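# Arrange all flowers stem-down in the vase

## Task

Get every flower into the vase with its stem pointing downward. The vase must end up still standing, and no stem may be visibly bent. Finally open the grippers and pull them away.

## Robot and tools

Robot: two six-joint arms, left_arm and right_arm, each with a parallel two-finger gripper and a wrist camera. Base positions in the scene frame: left_arm (+0.052, +0.311, +0.014) m, unrotated; right_arm (-0.008, -0.241, +0.046) m, turned slightly about z (quat_wxyz +1.000, 0, 0, -0.026). A camera stand sits behind the arms.

Frames. Scene frame: origin at table-top height, halfway between the nominal bases; +x points out over the table, +z up, left_arm on the +y side. Image left/right does not match arm names. Each arm reports its hand pose in its own base frame. Motion offsets use the axes of that arm's current Hand target. On a gripper, the fingers point along +z and open and close along y. end_effector_position is the spot between the finger pads, roughly 1 cm short of the tips. Reported positions can be off by a few cm, more when the arm is stretched.

execute_actions(actions, cameras). actions is a list of actions, each a table of up to 15 rows; a row lasts 1/30 s and a shorter table repeats its final row to fill 15 steps (one action is 0.5 s). Every row is one list of 14 numbers in [-1, 1] covering both arms: left dx, dy, dz, rx, ry, rz, opening, then right dx, dy, dz, rx, ry, rz, opening. The six pose numbers are an offset, not a pose: measured from that arm's Hand target as it was when the action began, along the Hand target's axes, and every row counts from that same start, not from the row before. Scale: 1.0 = 0.6 m for dx, dy, dz and 180 degrees for the rotation vector rx, ry, rz. Sending the same offset again moves the arm further. All six zero re-requests the current Hand target. Opening is absolute: +1 fully open (0.094 m), -1 shut. cameras lists names to view; an empty actions list returns images plus extra status fields.

move(target, speed, blend, opening_speed, grip_force, blocking, cameras). target is one 14-number row laid out as above, or a list of up to 15 such rows visited in turn; every row is an offset from the Hand targets at the move's start, never from the previous row. speed: top path speed in m/s, 0.002 to 2.9 (default 0.25), rotation capped at twice that in rad/s; one value or one per target. blend: corner rounding radius in m for lists, 0 = stop at each target. opening_speed: rate of the opening command per second on the -1..+1 scale, minimum 0.2; use it to close gently. grip_force: newtons per finger pad, 10 to 50, one value or one per arm; it persists; lower force closes slowly. blocking=false returns after about 0.5 s while the move continues. The whole move is capped at 10 s. Paths are straight and do not avoid obstacles or the other arm; faster moves lag and stray more. Steer around an arm's own base rather than close to it.

wait(seconds 0 to 10): lets time pass holding commands. stop(): brakes a running move. zoom_image(camera, region [x0, y0, x1, y1] in image pixels, at most 504 by 504). read_manual(section="licences") only gives licence text. finished_scene(scene 1 or 2) ends the scene irreversibly; make no further call in that reply.

Cameras: cam_head_left, cam_head_right, cam_high, cam_low, cam_left_wrist, cam_right_wrist, all 672x504.

Results. Per arm: end_effector_position (m) and end_effector_quat_wxyz in its base frame; Hand target (last commanded pose after clipping, which next offsets start from); Tool commands; grip_measured (finger opening on the command scale, may read up to about 2.5 mm wide when empty); grip_effort_nm (gripper motor effort, negative = closing, not a pad force); joint positions, torques, velocities; motor temperatures. The move line reports the ending: done (within 10 mm and 2 degrees), off_target, moving, held, or fault, plus limits=paced (pose clipped) or limits=held (steps withheld). Done does not prove contact or absence of it.

Behaviour. Each control step the commanded orientation is limited to within 40 degrees of the measured one. Friction and gravity can leave the gripper short, low or tilted; check after each move and correct with a fresh offset. An arm blocked by something keeps pushing until commanded back past its gripper. To let go, command an opening clearly above grip_measured. Flowers are delicate: close slowly and not too far, or stems get crushed or bent.

Avoid: dropping things or letting go while they move, anything leaving the table, knocking the vase over, fast impacts, hard pushes, the grippers or wrist cameras touching each other or one gripper squeezing the other arm, strain on camera cables. Motors heat while holding loads, reaching far or pushing; MOTOR HOT appears at 75 °C, at 90 °C the arm folds and stops for the scene, at 100 °C it collapses. Objects may occasionally be nudged by outside pushes.

Each tool is called after "Emit:" as name(argument=value, ...) on one line, values as JSON.

## Session

Emit:
execute_actions(actions=[])

Scene clock: 0.00 s.
left_arm: end_effector_position=(+0.3995, +0.0285, +0.0922) grip_measured=+1.000 grip_effort_nm=n/a end_effector_quat_wxyz=(+0.590, -0.052, +0.805, +0.037) | right_arm: end_effector_position=(+0.3989, -0.0101, +0.0909) grip_measured=+1.000 grip_effort_nm=n/a end_effector_quat_wxyz=(+0.591, +0.040, +0.804, -0.052)
Joint positions: left_arm=[0.031 1.591 0.365 0.919 -0.092 -0.031 0.094] | right_arm=[0.054 1.604 0.359 0.941 0.183 0.019 0.094]
Joint velocities: within noise
Joint torques (N m): no reading
Motor temperatures (°C): left_arm=[25 26 28 25 26 26 26] | right_arm=[27 31 30 29 24 25 25]
Heat: left arm: 28 °C; right arm: 31 °C.
Hand target: left_arm +0.4005, +0.0286, +0.0939; +0.591, -0.052, +0.804, +0.037 | right_arm +0.4028, -0.0101, +0.1017; +0.605, +0.042, +0.794, -0.051
Tool commands: left_gripper/opening=+1.0 right_gripper/opening=+1.0

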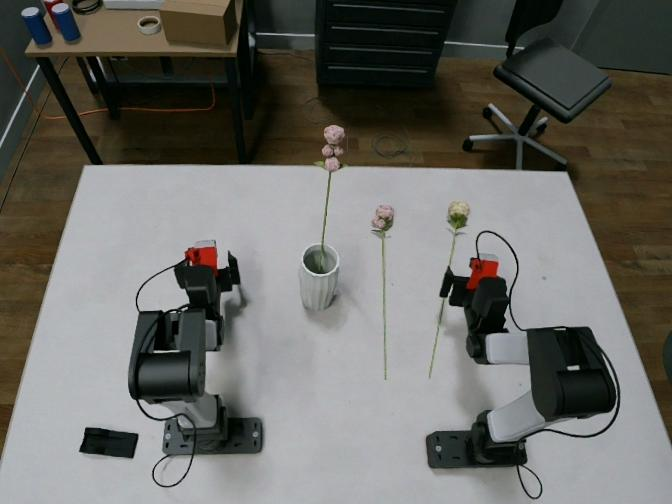

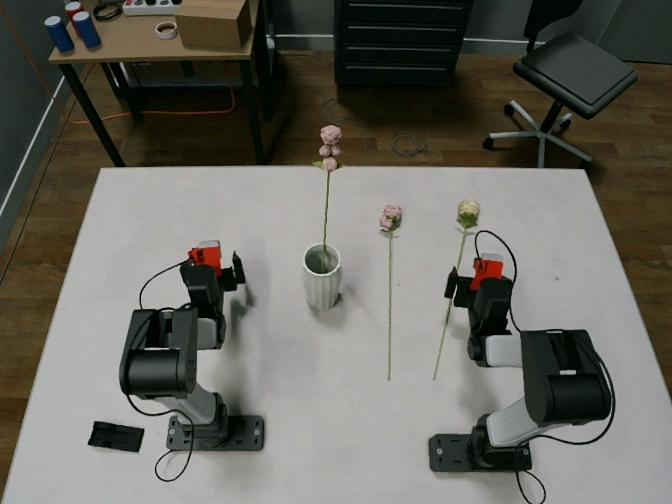

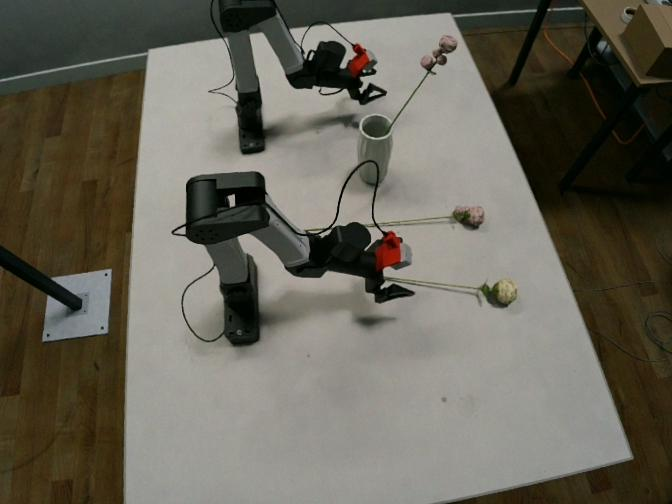

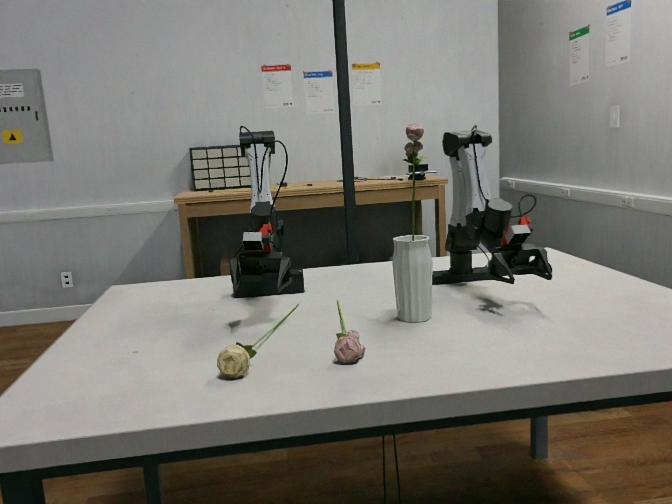

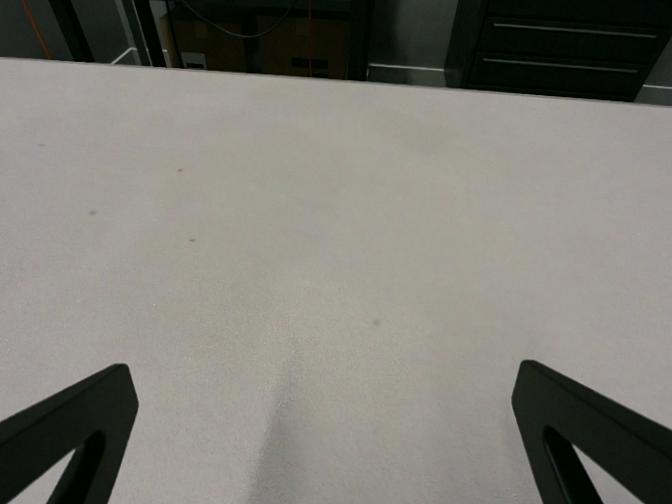

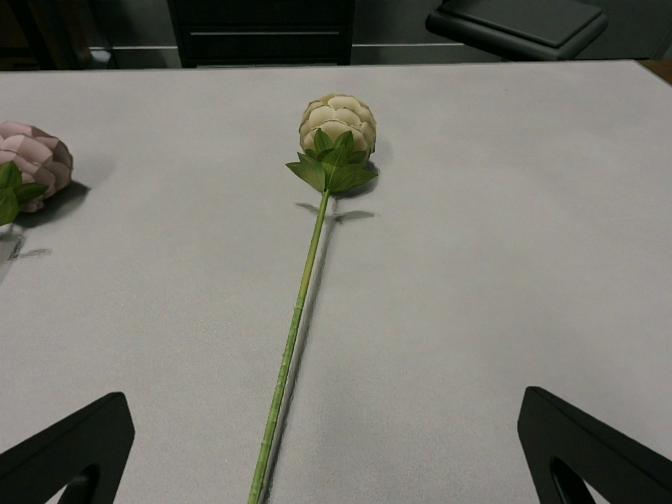

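Emit:
move(target=[-0.013,0.09,-0.346,0.29,0,0.09,1,-0.241,0.075,-0.077,0,0.417,0,1], speed=0.4, cameras=["cam_left_wrist","cam_right_wrist","cam_head_left"])

Scene clock: 10.60 s.
left_arm: end_effector_position=(+0.2018, +0.0567, +0.1635) grip_measured=+1.000 grip_effort_nm=-0.04 end_effector_quat_wxyz=(+0.696, +0.136, +0.700, -0.078) | right_arm: end_effector_position=(+0.4161, +0.0369, +0.2491) grip_measured=+1.000 grip_effort_nm=0.01 end_effector_quat_wxyz=(+0.173, +0.059, +0.983, +0.005)
Joint positions: left_arm=[1.253 0.744 0.233 -0.393 1.548 0.985 0.094] | right_arm=[0.108 1.931 2.194 -1.489 0.047 0.219 0.094]
Joint torques (N m): left_arm=[0.58 0.39 6.64 1.25 0.67 0.15] | right_arm=[0.28 -9.46 7.73 0.06 -0.05 0.04]
Heat: left arm: 29 °C; right arm: 33 °C.
Hand target: left_arm +0.1994, +0.0572, +0.1634; +0.543, +0.322, +0.738, -0.239 | right_arm +0.4028, +0.0400, +0.2520; -0.004, +0.064, +0.998, -0.015
Off the commanded pose: left_arm 0.002 m, 34 deg | right_arm 0.014 m, 21 deg.
joint sent to its limit (left arm) — joint 5 (wrist yaw), upper limit. The joint targets are off in orientation, not in position.
joint sent to its limit (right arm) — joint 4 (wrist pitch), lower limit. The joint targets are off in orientation, not in position.
move: off_target (left_arm, right_arm)
Images, in order (width x height): cam_head_left 672x504, cam_left_wrist 672x504, cam_right_wrist 672x504.

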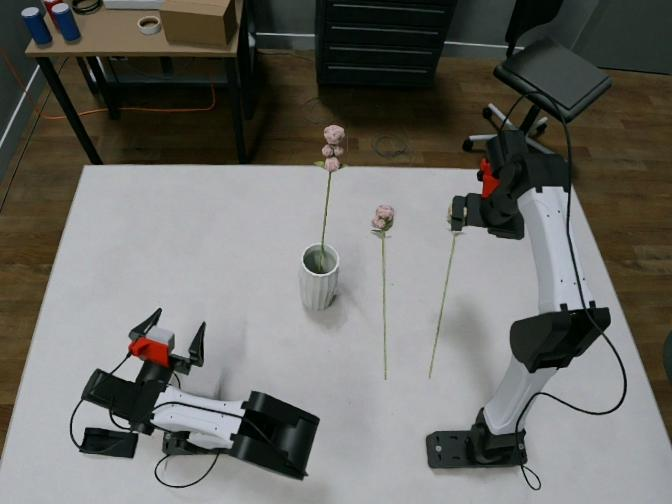

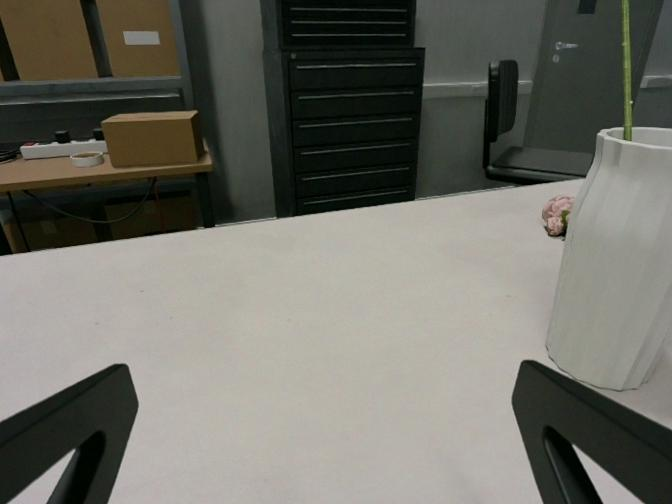

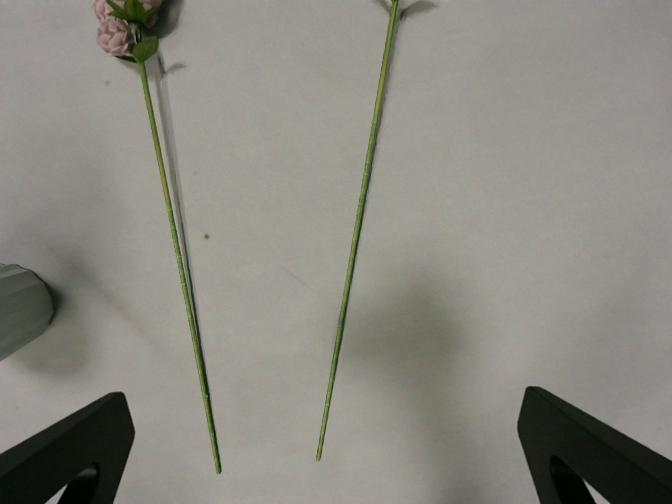

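Emit:
move(target=[0,0,0,0,0,0,1,-0.003,0.261,0.329,0,0,-0.045,0.3], speed=0.4, cameras=["cam_right_wrist"])

Scene clock: 19.37 s.
left_arm: end_effector_position=(+0.2018, +0.0567, +0.1635) grip_measured=+1.000 grip_effort_nm=-0.04 end_effector_quat_wxyz=(+0.696, +0.136, +0.700, -0.078) | right_arm: end_effector_position=(+0.4225, +0.1880, +0.0452) grip_measured=+0.302 grip_effort_nm=-0.08 end_effector_quat_wxyz=(-0.002, -0.013, +1.000, -0.018)
Joint positions: left_arm=[1.253 0.744 0.233 -0.394 1.548 0.985 0.094] | right_arm=[0.43 2.401 2.167 -1.355 0.032 0.406 0.061]
Joint torques (N m): left_arm=[0.55 0.12 6.35 1.36 0.66 0.04] | right_arm=[-0.43 -12.79 7.86 -0.14 -0.03 0.04]
Heat: left arm: 29 °C; right arm: 35 °C.
Hand target: left_arm +0.2011, +0.0568, +0.1633; +0.698, +0.133, +0.699, -0.079 (not the last commanded pose) | right_arm +0.4227, +0.1891, +0.0497; -0.005, -0.006, +1.000, -0.015
Off the commanded pose: left_arm 0.002 m, 34 deg | right_arm 0.005 m, 1 deg.
move: off_target (left_arm)
Images, in order (width x height): cam_right_wrist 672x504.

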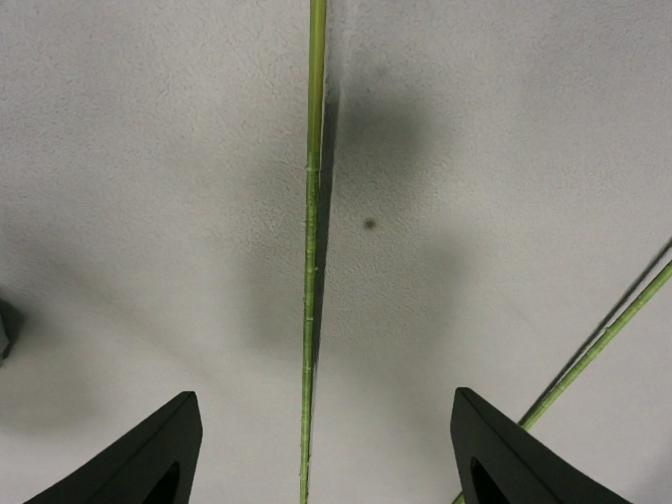

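Emit:
move(target=[[0,0,0,0,0,0,1,0,0.0167,0.09,0,0,0.017,0.2],[0,0,0,0,0,0,1,0,0.0167,0.12,0,0,0.017,0.2]], speed=[0.25,0.06], blend=0.005, cameras=["cam_right_wrist"])

Scene clock: 23.27 s.
left_arm: end_effector_position=(+0.2018, +0.0567, +0.1635) grip_measured=+1.000 grip_effort_nm=-0.04 end_effector_quat_wxyz=(+0.696, +0.136, +0.700, -0.078) | right_arm: end_effector_position=(+0.4282, +0.1933, -0.0121) grip_measured=+0.202 grip_effort_nm=-0.08 end_effector_quat_wxyz=(+0.008, +0.020, +1.000, -0.014)
Joint positions: left_arm=[1.253 0.744 0.233 -0.394 1.548 0.985 0.094] | right_arm=[0.436 2.439 2.006 -1.135 0.032 0.475 0.056]
Joint torques (N m): left_arm=[0.58 0.06 6.38 1.38 0.65 0.04] | right_arm=[0.58 -11.74 4.77 0.13 -0.03 0.04]
Motor temperatures (°C): left_arm=[25 26 29 27 26 26 26] | right_arm=[27 36 33 31 24 25 25]
Heat: left arm: 29 °C; right arm: 36 °C.
Hand target: left_arm +0.2011, +0.0568, +0.1633; +0.698, +0.133, +0.699, -0.079 | right_arm +0.4219, +0.1970, -0.0225; -0.005, +0.020, +1.000, -0.015
Off the commanded pose: left_arm 0.001 m, 0 deg | right_arm 0.013 m, 1 deg.
move: off_target (right_arm)
Images, in order (width x height): cam_right_wrist 672x504.

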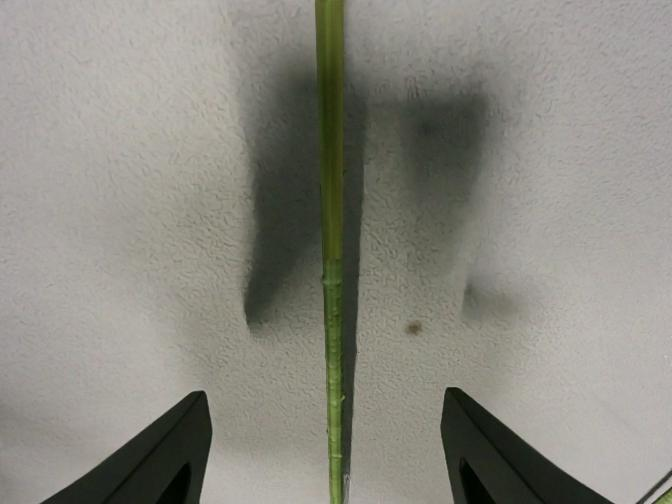

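Emit:
move(target=[0,0,0,0,0,0,1,-0.007,0.003,0.0325,0,0,0,-0.4], speed=0.06, cameras=["cam_right_wrist"])

Scene clock: 25.23 s.
left_arm: end_effector_position=(+0.2018, +0.0567, +0.1635) grip_measured=+1.000 grip_effort_nm=-0.04 end_effector_quat_wxyz=(+0.696, +0.136, +0.700, -0.078) | right_arm: end_effector_position=(+0.4329, +0.1955, -0.0316) grip_measured=-0.398 grip_effort_nm=-0.08 end_effector_quat_wxyz=(+0.009, +0.020, +1.000, -0.013)
Joint positions: left_arm=[1.253 0.744 0.233 -0.394 1.548 0.985 0.094] | right_arm=[0.436 2.482 2.006 -1.091 0.032 0.475 0.028]
Joint torques (N m): left_arm=[0.55 0.02 6.42 1.37 0.66 0.04] | right_arm=[0.43 -12.01 4.56 0.14 -0.03 0.02]
Heat: left arm: 29 °C; right arm: 37 °C.
Hand target: left_arm +0.2011, +0.0568, +0.1633; +0.698, +0.133, +0.699, -0.079 | right_arm +0.4260, +0.1980, -0.0421; -0.005, +0.020, +1.000, -0.015
Off the commanded pose: left_arm 0.001 m, 0 deg | right_arm 0.013 m, 2 deg.
move: off_target (right_arm)
Images, in order (width x height): cam_right_wrist 672x504.

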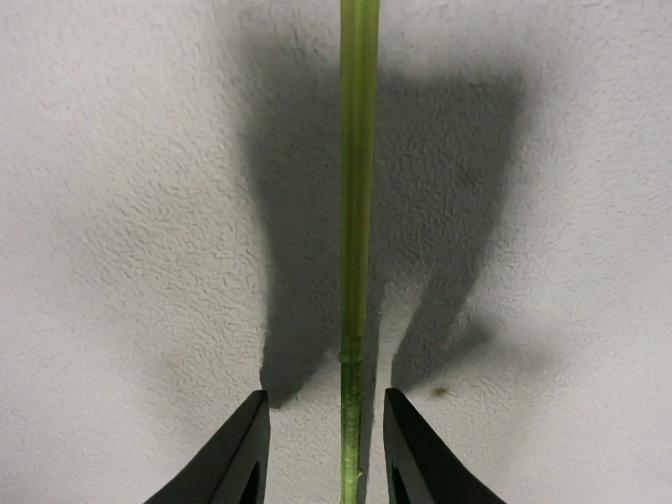

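Emit:
move(target=[[0,0,0,0,0,0,1,0.006,-0.004,0.011,0,0,0,-0.4],[0,0,0,0,0,0,1,0.006,-0.004,0.011,0,0,0,-1]], speed=0.06, grip_force=35, cameras=["cam_right_wrist"])

Scene clock: 30.57 s.
left_arm: end_effector_position=(+0.2018, +0.0567, +0.1635) grip_measured=+1.000 grip_effort_nm=-0.04 end_effector_quat_wxyz=(+0.696, +0.136, +0.700, -0.078) | right_arm: end_effector_position=(+0.4316, +0.2025, -0.0376) grip_measured=-0.920 grip_effort_nm=-0.70 end_effector_quat_wxyz=(+0.009, +0.017, +1.000, +0.001)
Joint positions: left_arm=[1.253 0.744 0.233 -0.394 1.548 0.985 0.094] | right_arm=[0.441 2.482 1.982 -1.053 0.006 0.475 0.004]
Joint torques (N m): left_arm=[0.49 0.1 6.38 1.37 0.68 0.05] | right_arm=[-0.16 -13.12 2.7 0.15 0.26 0]
Heat: left arm: 30 °C; right arm: 37 °C.
Hand target: left_arm +0.2011, +0.0568, +0.1633; +0.698, +0.133, +0.699, -0.079 | right_arm +0.4222, +0.1955, -0.0486; -0.005, +0.020, +1.000, -0.015
Off the commanded pose: left_arm 0.001 m, 0 deg | right_arm 0.016 m, 2 deg.
grip_force (N): 35, 35
move: off_target (right_arm); target 2's new opening was sent with right_arm's hand 0.013 m and 1 deg from that target
Images, in order (width x height): cam_right_wrist 672x504.

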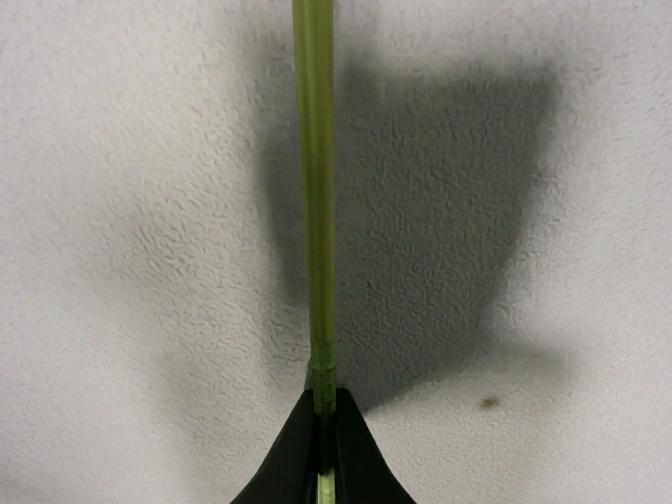

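Emit:
move(target=[[0,0,0,0,0,0,1,0.208,-0.09,-0.748,0,-0.444,0,-1],[0,0,0,0,0,0,1,0.296,0.032,-0.7525,-0.1663,-0.422,-0.198,-1]], speed=0.3, blend=0.03, cameras=["cam_head_left","cam_low","cam_high","cam_right_wrist","cam_left_wrist"])

Scene clock: 38.20 s.
left_arm: end_effector_position=(+0.2018, +0.0567, +0.1635) grip_measured=+1.000 grip_effort_nm=-0.04 end_effector_quat_wxyz=(+0.696, +0.136, +0.700, -0.078) | right_arm: end_effector_position=(+0.2501, +0.2370, +0.3936) grip_measured=-0.921 grip_effort_nm=-0.75 end_effector_quat_wxyz=(+0.580, -0.276, +0.738, +0.207)
Joint positions: left_arm=[1.253 0.744 0.233 -0.394 1.548 0.985 0.094] | right_arm=[0.813 1.014 1.252 -0.483 0.108 0.013 0.004]
Joint torques (N m): left_arm=[0.54 0.03 6.38 1.37 0.66 0.04] | right_arm=[-1.03 -3.62 5.67 1.98 -0.08 -0.19]
Heat: left arm: 30 °C; right arm: 38 °C.
Hand target: left_arm +0.2011, +0.0568, +0.1633; +0.698, +0.133, +0.699, -0.079 | right_arm +0.2499, +0.2355, +0.4037; +0.595, -0.274, +0.724, +0.214
Off the commanded pose: left_arm 0.001 m, 0 deg | right_arm 0.010 m, 2 deg.
grip_force (N): 35, 35
move: done
Images, in order (width x height): cam_head_left 672x504, cam_high 672x504, cam_low 672x504, cam_left_wrist 672x504, cam_right_wrist 672x504.

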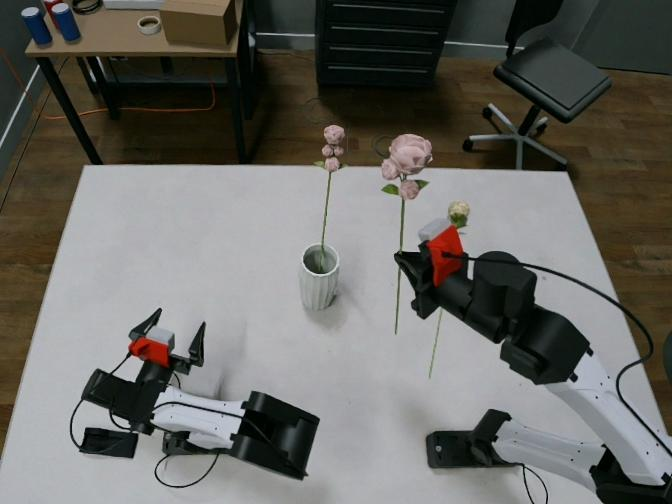

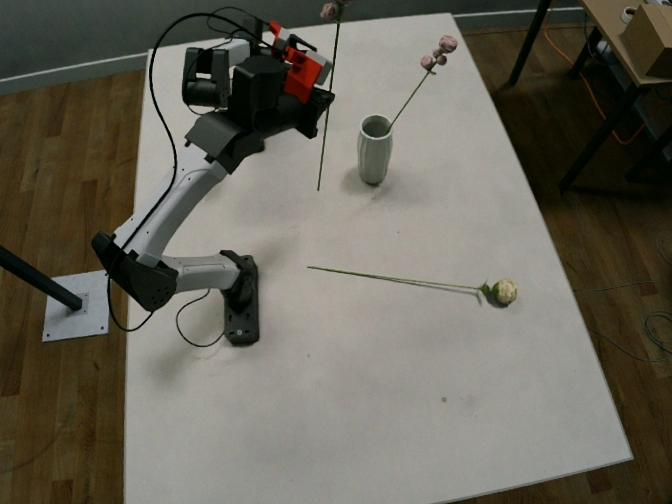

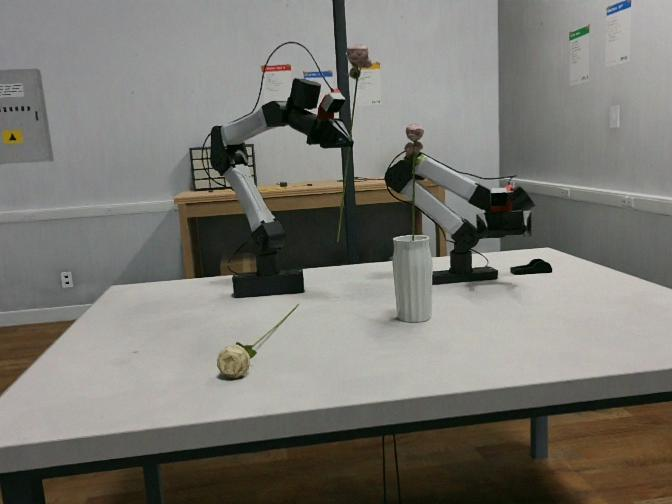

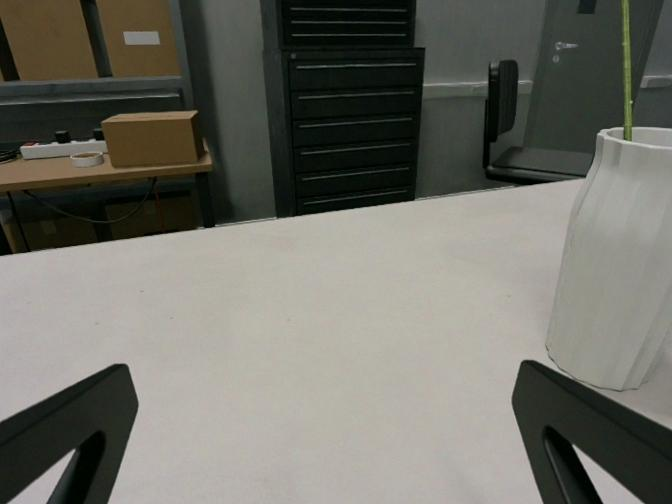

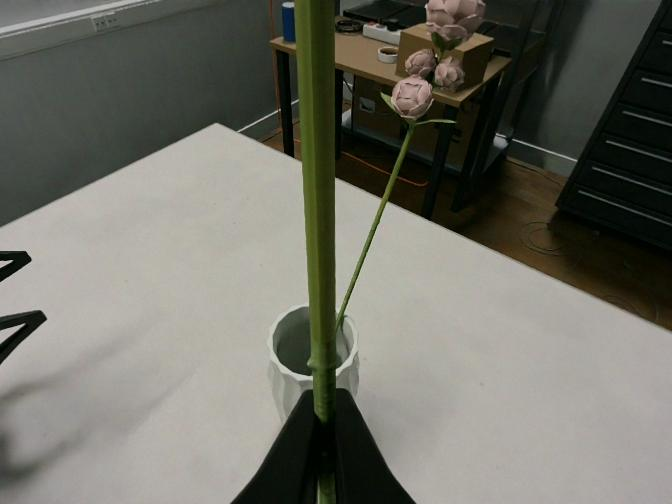

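Emit:
move(target=[0,0,0,0,0,0,1,-0.078,0.028,0.30,0,-0.075,0,-1], speed=0.25, cameras=["cam_head_left","cam_low","cam_high","cam_right_wrist","cam_left_wrist"])

Scene clock: 43.97 s.
left_arm: end_effector_position=(+0.2018, +0.0567, +0.1635) grip_measured=+1.000 grip_effort_nm=-0.04 end_effector_quat_wxyz=(+0.696, +0.136, +0.700, -0.078) | right_arm: end_effector_position=(+0.3724, +0.3675, +0.3844) grip_measured=-0.921 grip_effort_nm=-0.75 end_effector_quat_wxyz=(+0.647, -0.258, +0.678, +0.234)
Joint positions: left_arm=[1.253 0.744 0.233 -0.394 1.548 0.985 0.094] | right_arm=[0.813 1.588 1.427 0.109 0.103 -0.011 0.004]
Joint torques (N m): left_arm=[0.55 0.06 6.39 1.37 0.64 0.04] | right_arm=[-1.33 -6.61 10.44 2.21 -0.11 -0.19]
Heat: left arm: 30 °C; right arm: 37 °C.
Hand target: left_arm +0.2011, +0.0568, +0.1633; +0.698, +0.133, +0.699, -0.079 | right_arm +0.3797, +0.3695, +0.4131; +0.676, -0.247, +0.649, +0.245
Off the commanded pose: left_arm 0.001 m, 0 deg | right_arm 0.030 m, 5 deg.
grip_force (N): 35, 35
move: off_target (right_arm)
Images, in order (width x height): cam_head_left 672x504, cam_high 672x504, cam_low 672x504, cam_left_wrist 672x504, cam_right_wrist 672x504.

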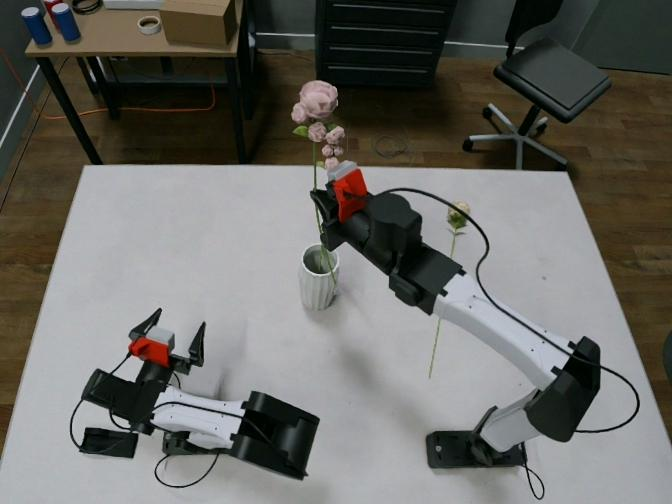

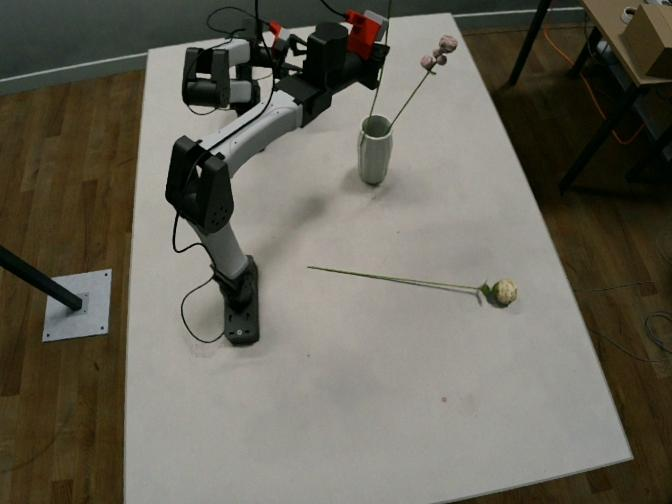

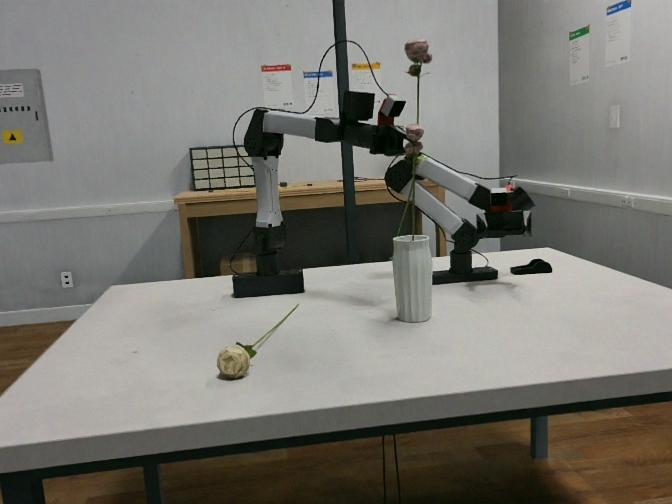

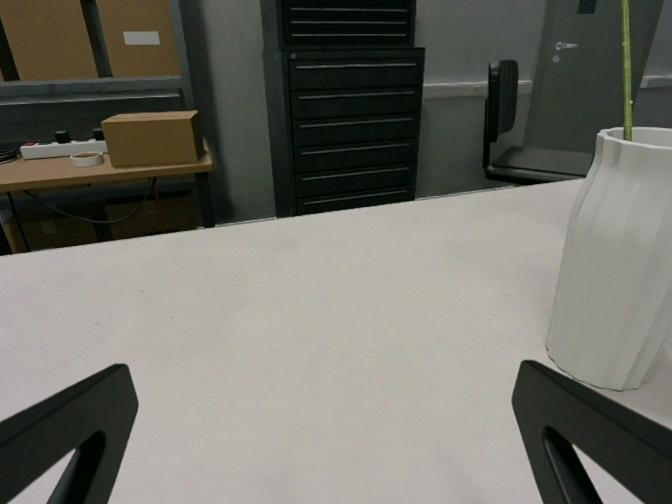

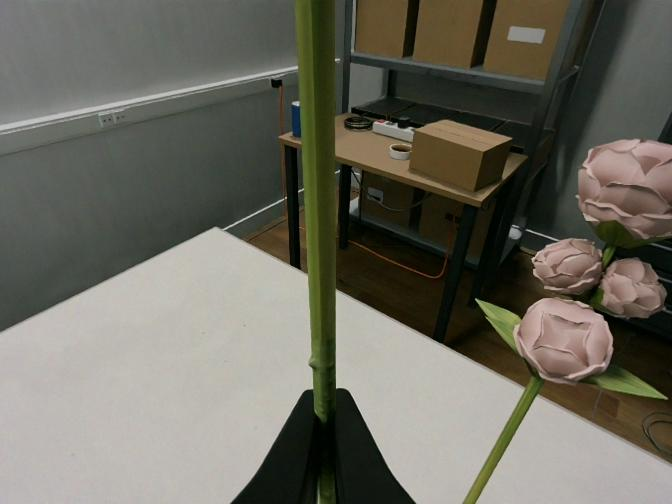

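Emit:
zoom_image(camera="cam_head_left", region=[270, 180, 390, 320])

Emit:
zoom_image(camera="cam_high", region=[330, 40, 450, 190])

Emit:
zoom_image(camera="cam_low", region=[360, 110, 470, 330])

Scaled by 3.600 from the camera's 672x504 image, which has a finer 960x720 frame.

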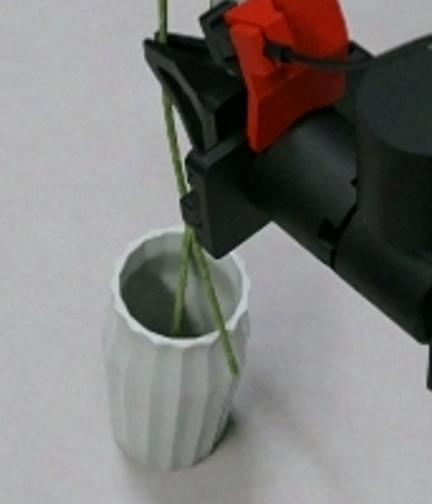

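Scaled by 3.360 from the camera's 672x504 image, which has a finer 960x720 frame.

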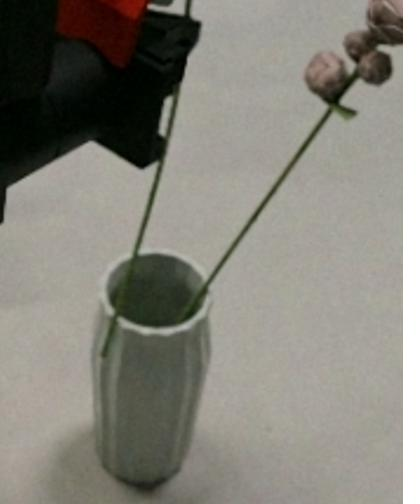

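Scaled by 2.291 from the camera's 672x504 image, which has a finer 960x720 frame.

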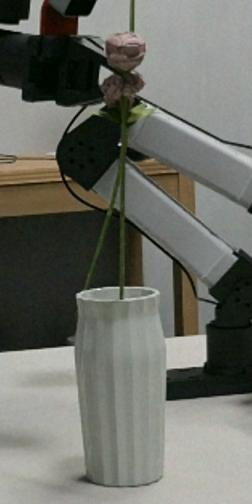

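Emit:
move(target=[[0,0,0,0,0,0,1,-0.06,0,-0.01,0,0,0,-1],[0,0,0,0,0,0,1,-0.06,0,-0.01,0,-0.1,0,-1]], speed=0.2, blend=0.005, cameras=["cam_head_left","cam_low","cam_high"])

Emit:
zoom_image(camera="cam_head_left", region=[270, 180, 390, 320])

Emit:
zoom_image(camera="cam_high", region=[330, 40, 450, 190])

Emit:
zoom_image(camera="cam_low", region=[360, 110, 470, 330])

Scene clock: 52.17 s.
left_arm: end_effector_position=(+0.2018, +0.0567, +0.1635) grip_measured=+1.000 grip_effort_nm=-0.04 end_effector_quat_wxyz=(+0.696, +0.136, +0.700, -0.078) | right_arm: end_effector_position=(+0.3717, +0.3661, +0.4444) grip_measured=-0.921 grip_effort_nm=-0.75 end_effector_quat_wxyz=(+0.759, -0.207, +0.550, +0.279)
Joint positions: left_arm=[1.253 0.744 0.233 -0.394 1.548 0.985 0.094] | right_arm=[0.809 1.625 1.348 0.592 0.092 -0.038 0.004]
Joint torques (N m): left_arm=[0.55 0.05 6.42 1.37 0.65 0.05] | right_arm=[-1.03 -7.1 6.69 1.9 -0.13 -0.19]
Heat: left arm: 30 °C; right arm: 37 °C.
Hand target: left_arm +0.2011, +0.0568, +0.1633; +0.698, +0.133, +0.699, -0.079 | right_arm +0.3738, +0.3653, +0.4488; +0.769, -0.206, +0.536, +0.280
Off the commanded pose: left_arm 0.001 m, 0 deg | right_arm 0.005 m, 2 deg.
grip_force (N): 35, 35
move: done
Images, in order (width x height): cam_head_left 672x504, cam_high 672x504, cam_low 672x504.

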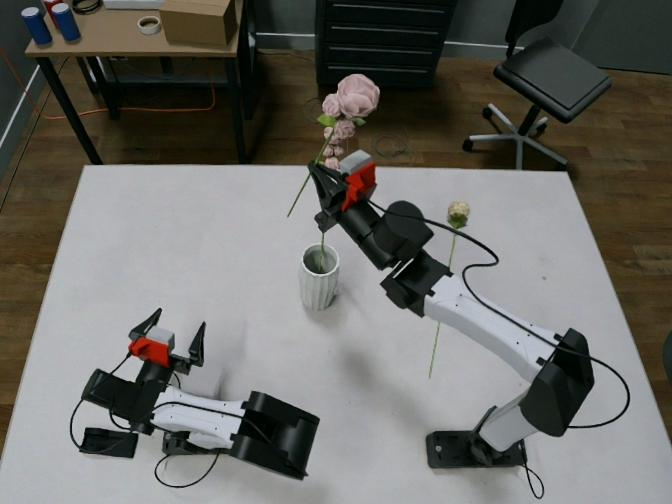

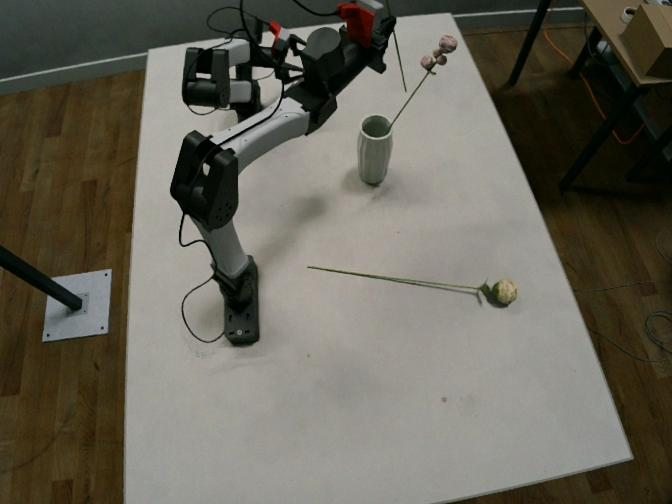

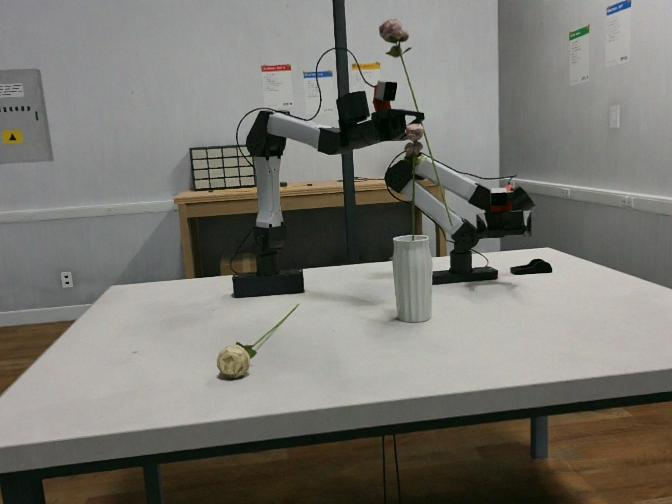

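Scaled by 3.600 from the camera's 672x504 image, which has a finer 960x720 frame.

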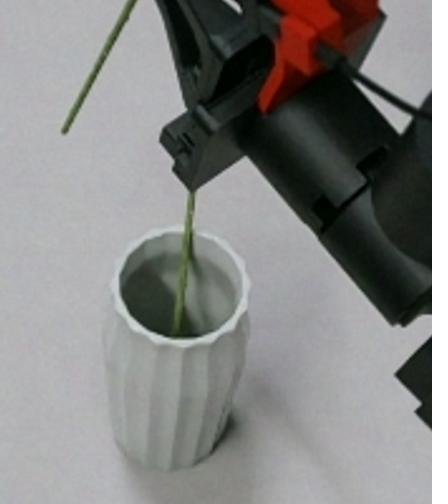

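Scaled by 3.360 from the camera's 672x504 image, which has a finer 960x720 frame.

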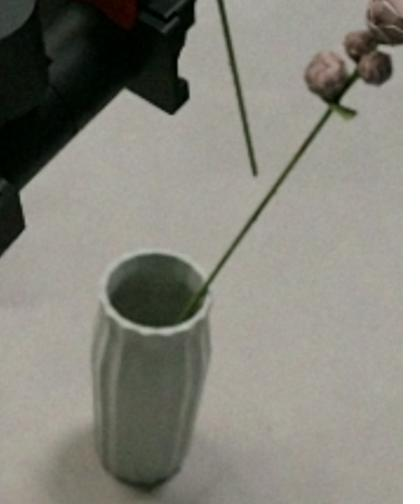

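Scaled by 2.291 from the camera's 672x504 image, which has a finer 960x720 frame.

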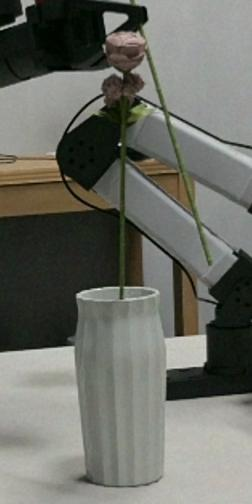

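Emit:
move(target=[[0,0,0,0,0,0,1,-0.066,0,-0.011,0,0.02,0,-1],[0,0,0,0,0,0,1,-0.066,0,-0.011,0,0.111,0,-1]], speed=0.2, blend=0.01, cameras=["cam_head_left","cam_low","cam_high","cam_right_wrist"])

Emit:
zoom_image(camera="cam_head_left", region=[270, 180, 390, 320])

Emit:
zoom_image(camera="cam_high", region=[330, 40, 450, 190])

Emit:
zoom_image(camera="cam_low", region=[360, 110, 470, 330])

Scene clock: 60.33 s.
left_arm: end_effector_position=(+0.2018, +0.0567, +0.1635) grip_measured=+1.000 grip_effort_nm=-0.04 end_effector_quat_wxyz=(+0.696, +0.136, +0.700, -0.078) | right_arm: end_effector_position=(+0.3582, +0.3521, +0.4703) grip_measured=-0.921 grip_effort_nm=-0.75 end_effector_quat_wxyz=(+0.655, -0.262, +0.669, +0.234)
Joint positions: left_arm=[1.253 0.744 0.233 -0.394 1.548 0.985 0.094] | right_arm=[0.809 1.585 1.756 -0.203 0.092 -0.027 0.004]
Joint torques (N m): left_arm=[0.55 0.09 6.38 1.36 0.66 0.05] | right_arm=[0.12 -6.67 9.17 1.72 0.15 0.03]
Heat: left arm: 31 °C; right arm: 37 °C.
Hand target: left_arm +0.2011, +0.0568, +0.1633; +0.698, +0.133, +0.699, -0.079 | right_arm +0.3584, +0.3527, +0.4841; +0.665, -0.251, +0.661, +0.241
Off the commanded pose: left_arm 0.001 m, 0 deg | right_arm 0.014 m, 2 deg.
grip_force (N): 35, 35
move: off_target (right_arm)
Images, in order (width x height): cam_head_left 672x504, cam_high 672x504, cam_low 672x504, cam_right_wrist 672x504.

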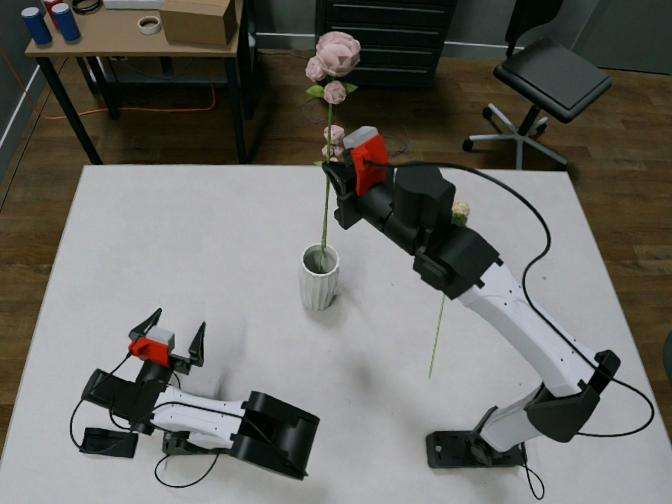

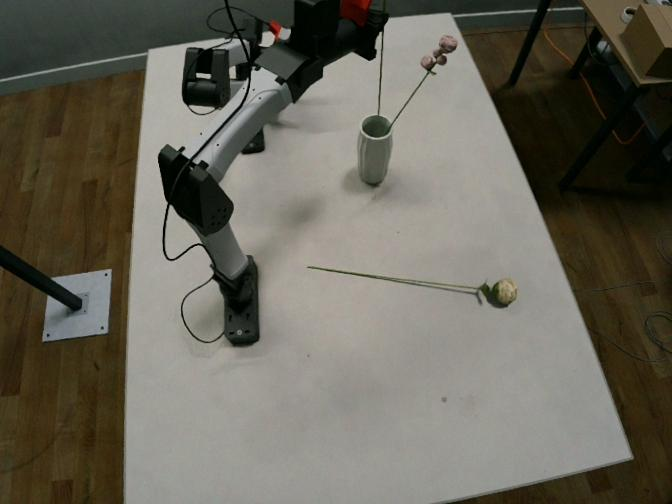

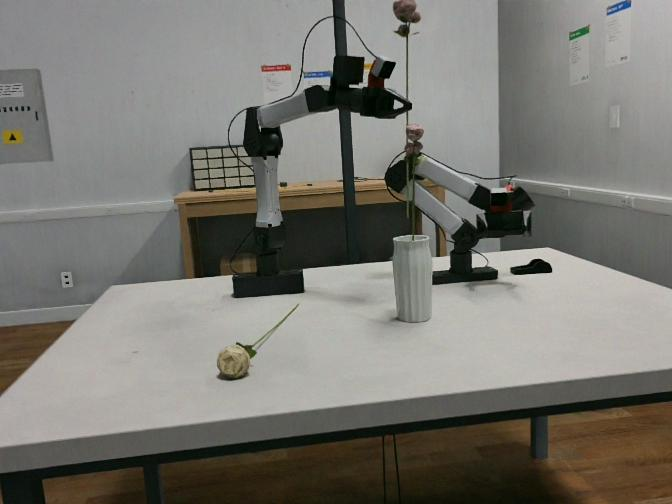

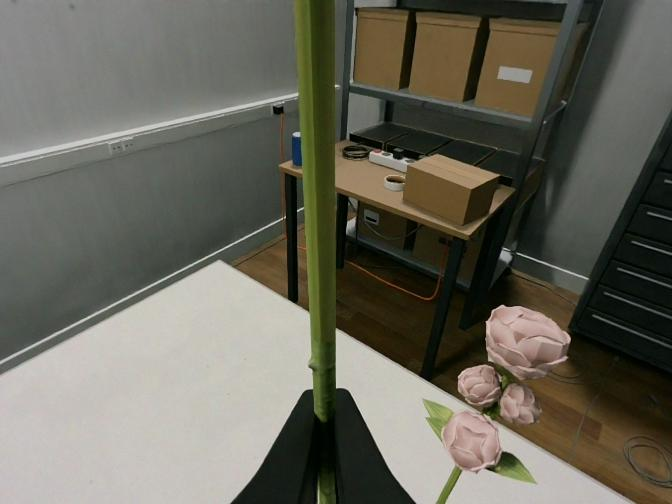

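Scaled by 3.600 from the camera's 672x504 image, which has a finer 960x720 frame.

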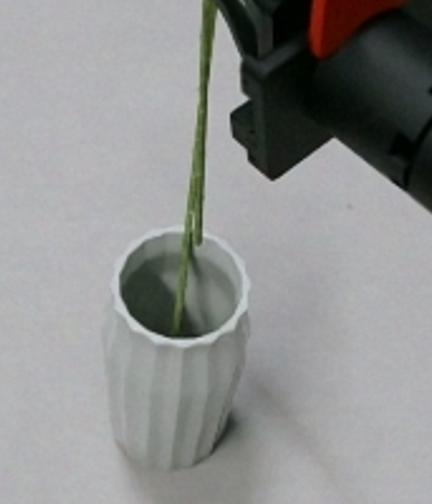

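Scaled by 3.360 from the camera's 672x504 image, which has a finer 960x720 frame.

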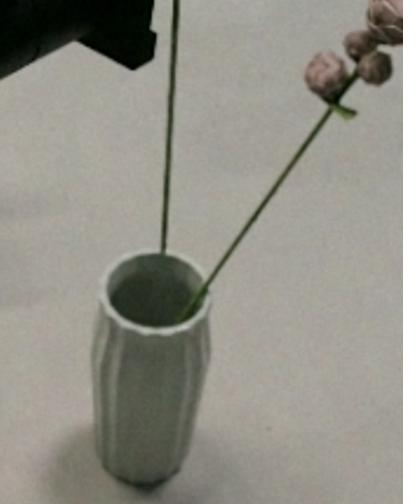

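Scaled by 2.291 from the camera's 672x504 image, which has a finer 960x720 frame.

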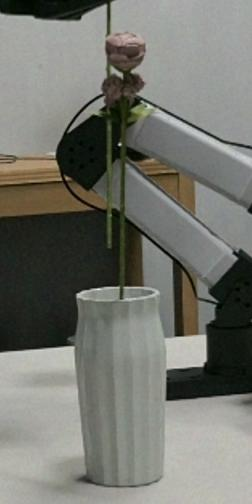

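Emit:
move(target=[[0,0,0,0,0,0,1,0.2,0.011,0.011,0,0,0,-1],[0,0,0,0,0,0,1,0.367,0.011,0.061,0,0.044,0,-1]], speed=0.15, blend=0.02, cameras=["cam_head_left","cam_low","cam_high","cam_right_wrist"])

Emit:
zoom_image(camera="cam_head_left", region=[270, 180, 390, 320])

Emit:
zoom_image(camera="cam_low", region=[360, 110, 470, 330])

Scene clock: 65.03 s.
left_arm: end_effector_position=(+0.2018, +0.0567, +0.1635) grip_measured=+1.000 grip_effort_nm=-0.04 end_effector_quat_wxyz=(+0.696, +0.136, +0.700, -0.078) | right_arm: end_effector_position=(+0.3810, +0.3785, +0.2579) grip_measured=-0.921 grip_effort_nm=-0.75 end_effector_quat_wxyz=(+0.607, -0.278, +0.713, +0.215)
Joint positions: left_arm=[1.253 0.744 0.233 -0.394 1.548 0.985 0.094] | right_arm=[0.814 1.694 1.152 0.369 0.099 -0.013 0.004]
Joint torques (N m): left_arm=[0.58 0.1 6.42 1.36 0.66 0.05] | right_arm=[-0.54 -8.32 6.52 2.04 0.08 0.03]
Motor temperatures (°C): left_arm=[25 26 31 27 27 25 26] | right_arm=[27 37 37 36 24 25 26]
Heat: left arm: 31 °C; right arm: 37 °C.
Hand target: left_arm +0.2011, +0.0568, +0.1633; +0.698, +0.133, +0.699, -0.079 | right_arm +0.3842, +0.3790, +0.2635; +0.618, -0.267, +0.705, +0.222
Off the commanded pose: left_arm 0.001 m, 0 deg | right_arm 0.007 m, 2 deg.
grip_force (N): 35, 35
move: done
Images, in order (width x height): cam_head_left 672x504, cam_high 672x504, cam_low 672x504, cam_right_wrist 672x504.

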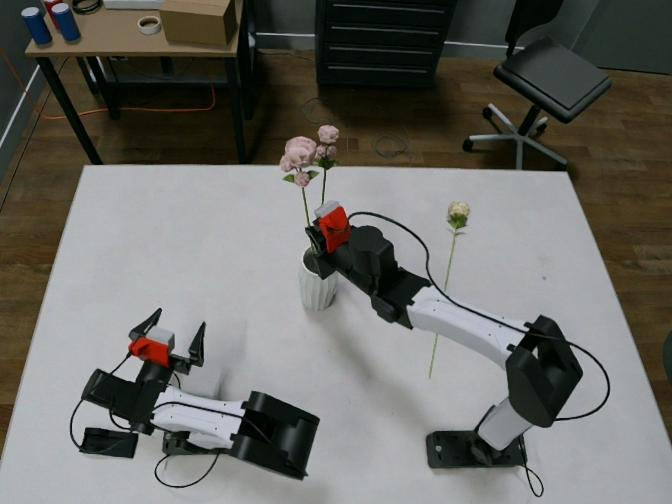

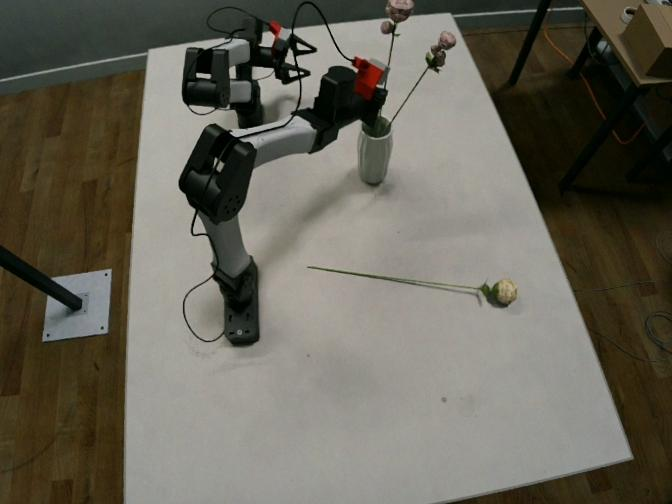

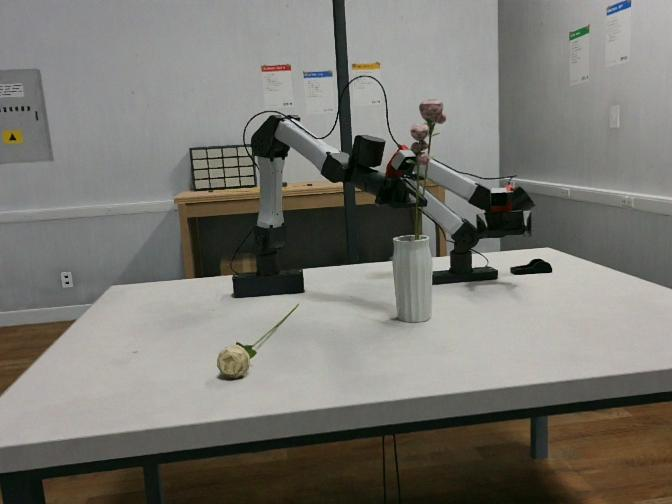

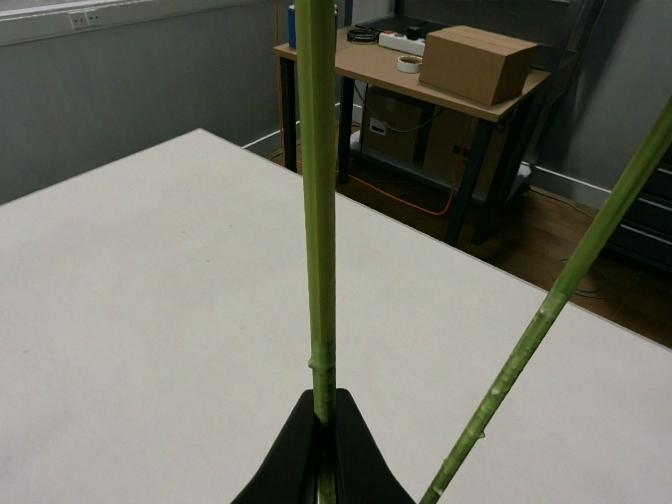

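Scaled by 3.600 from the camera's 672x504 image, which has a finer 960x720 frame.

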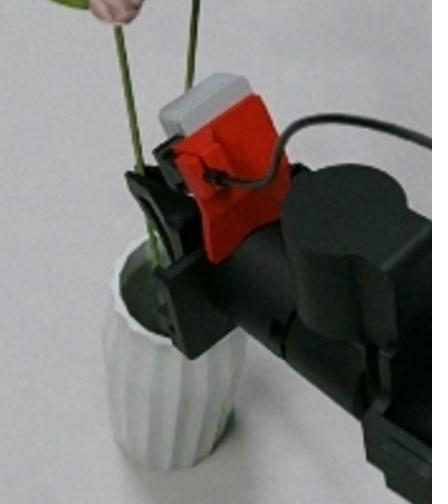

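Scaled by 2.291 from the camera's 672x504 image, which has a finer 960x720 frame.

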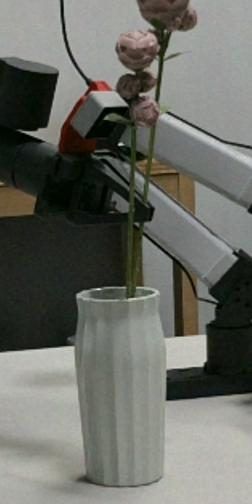

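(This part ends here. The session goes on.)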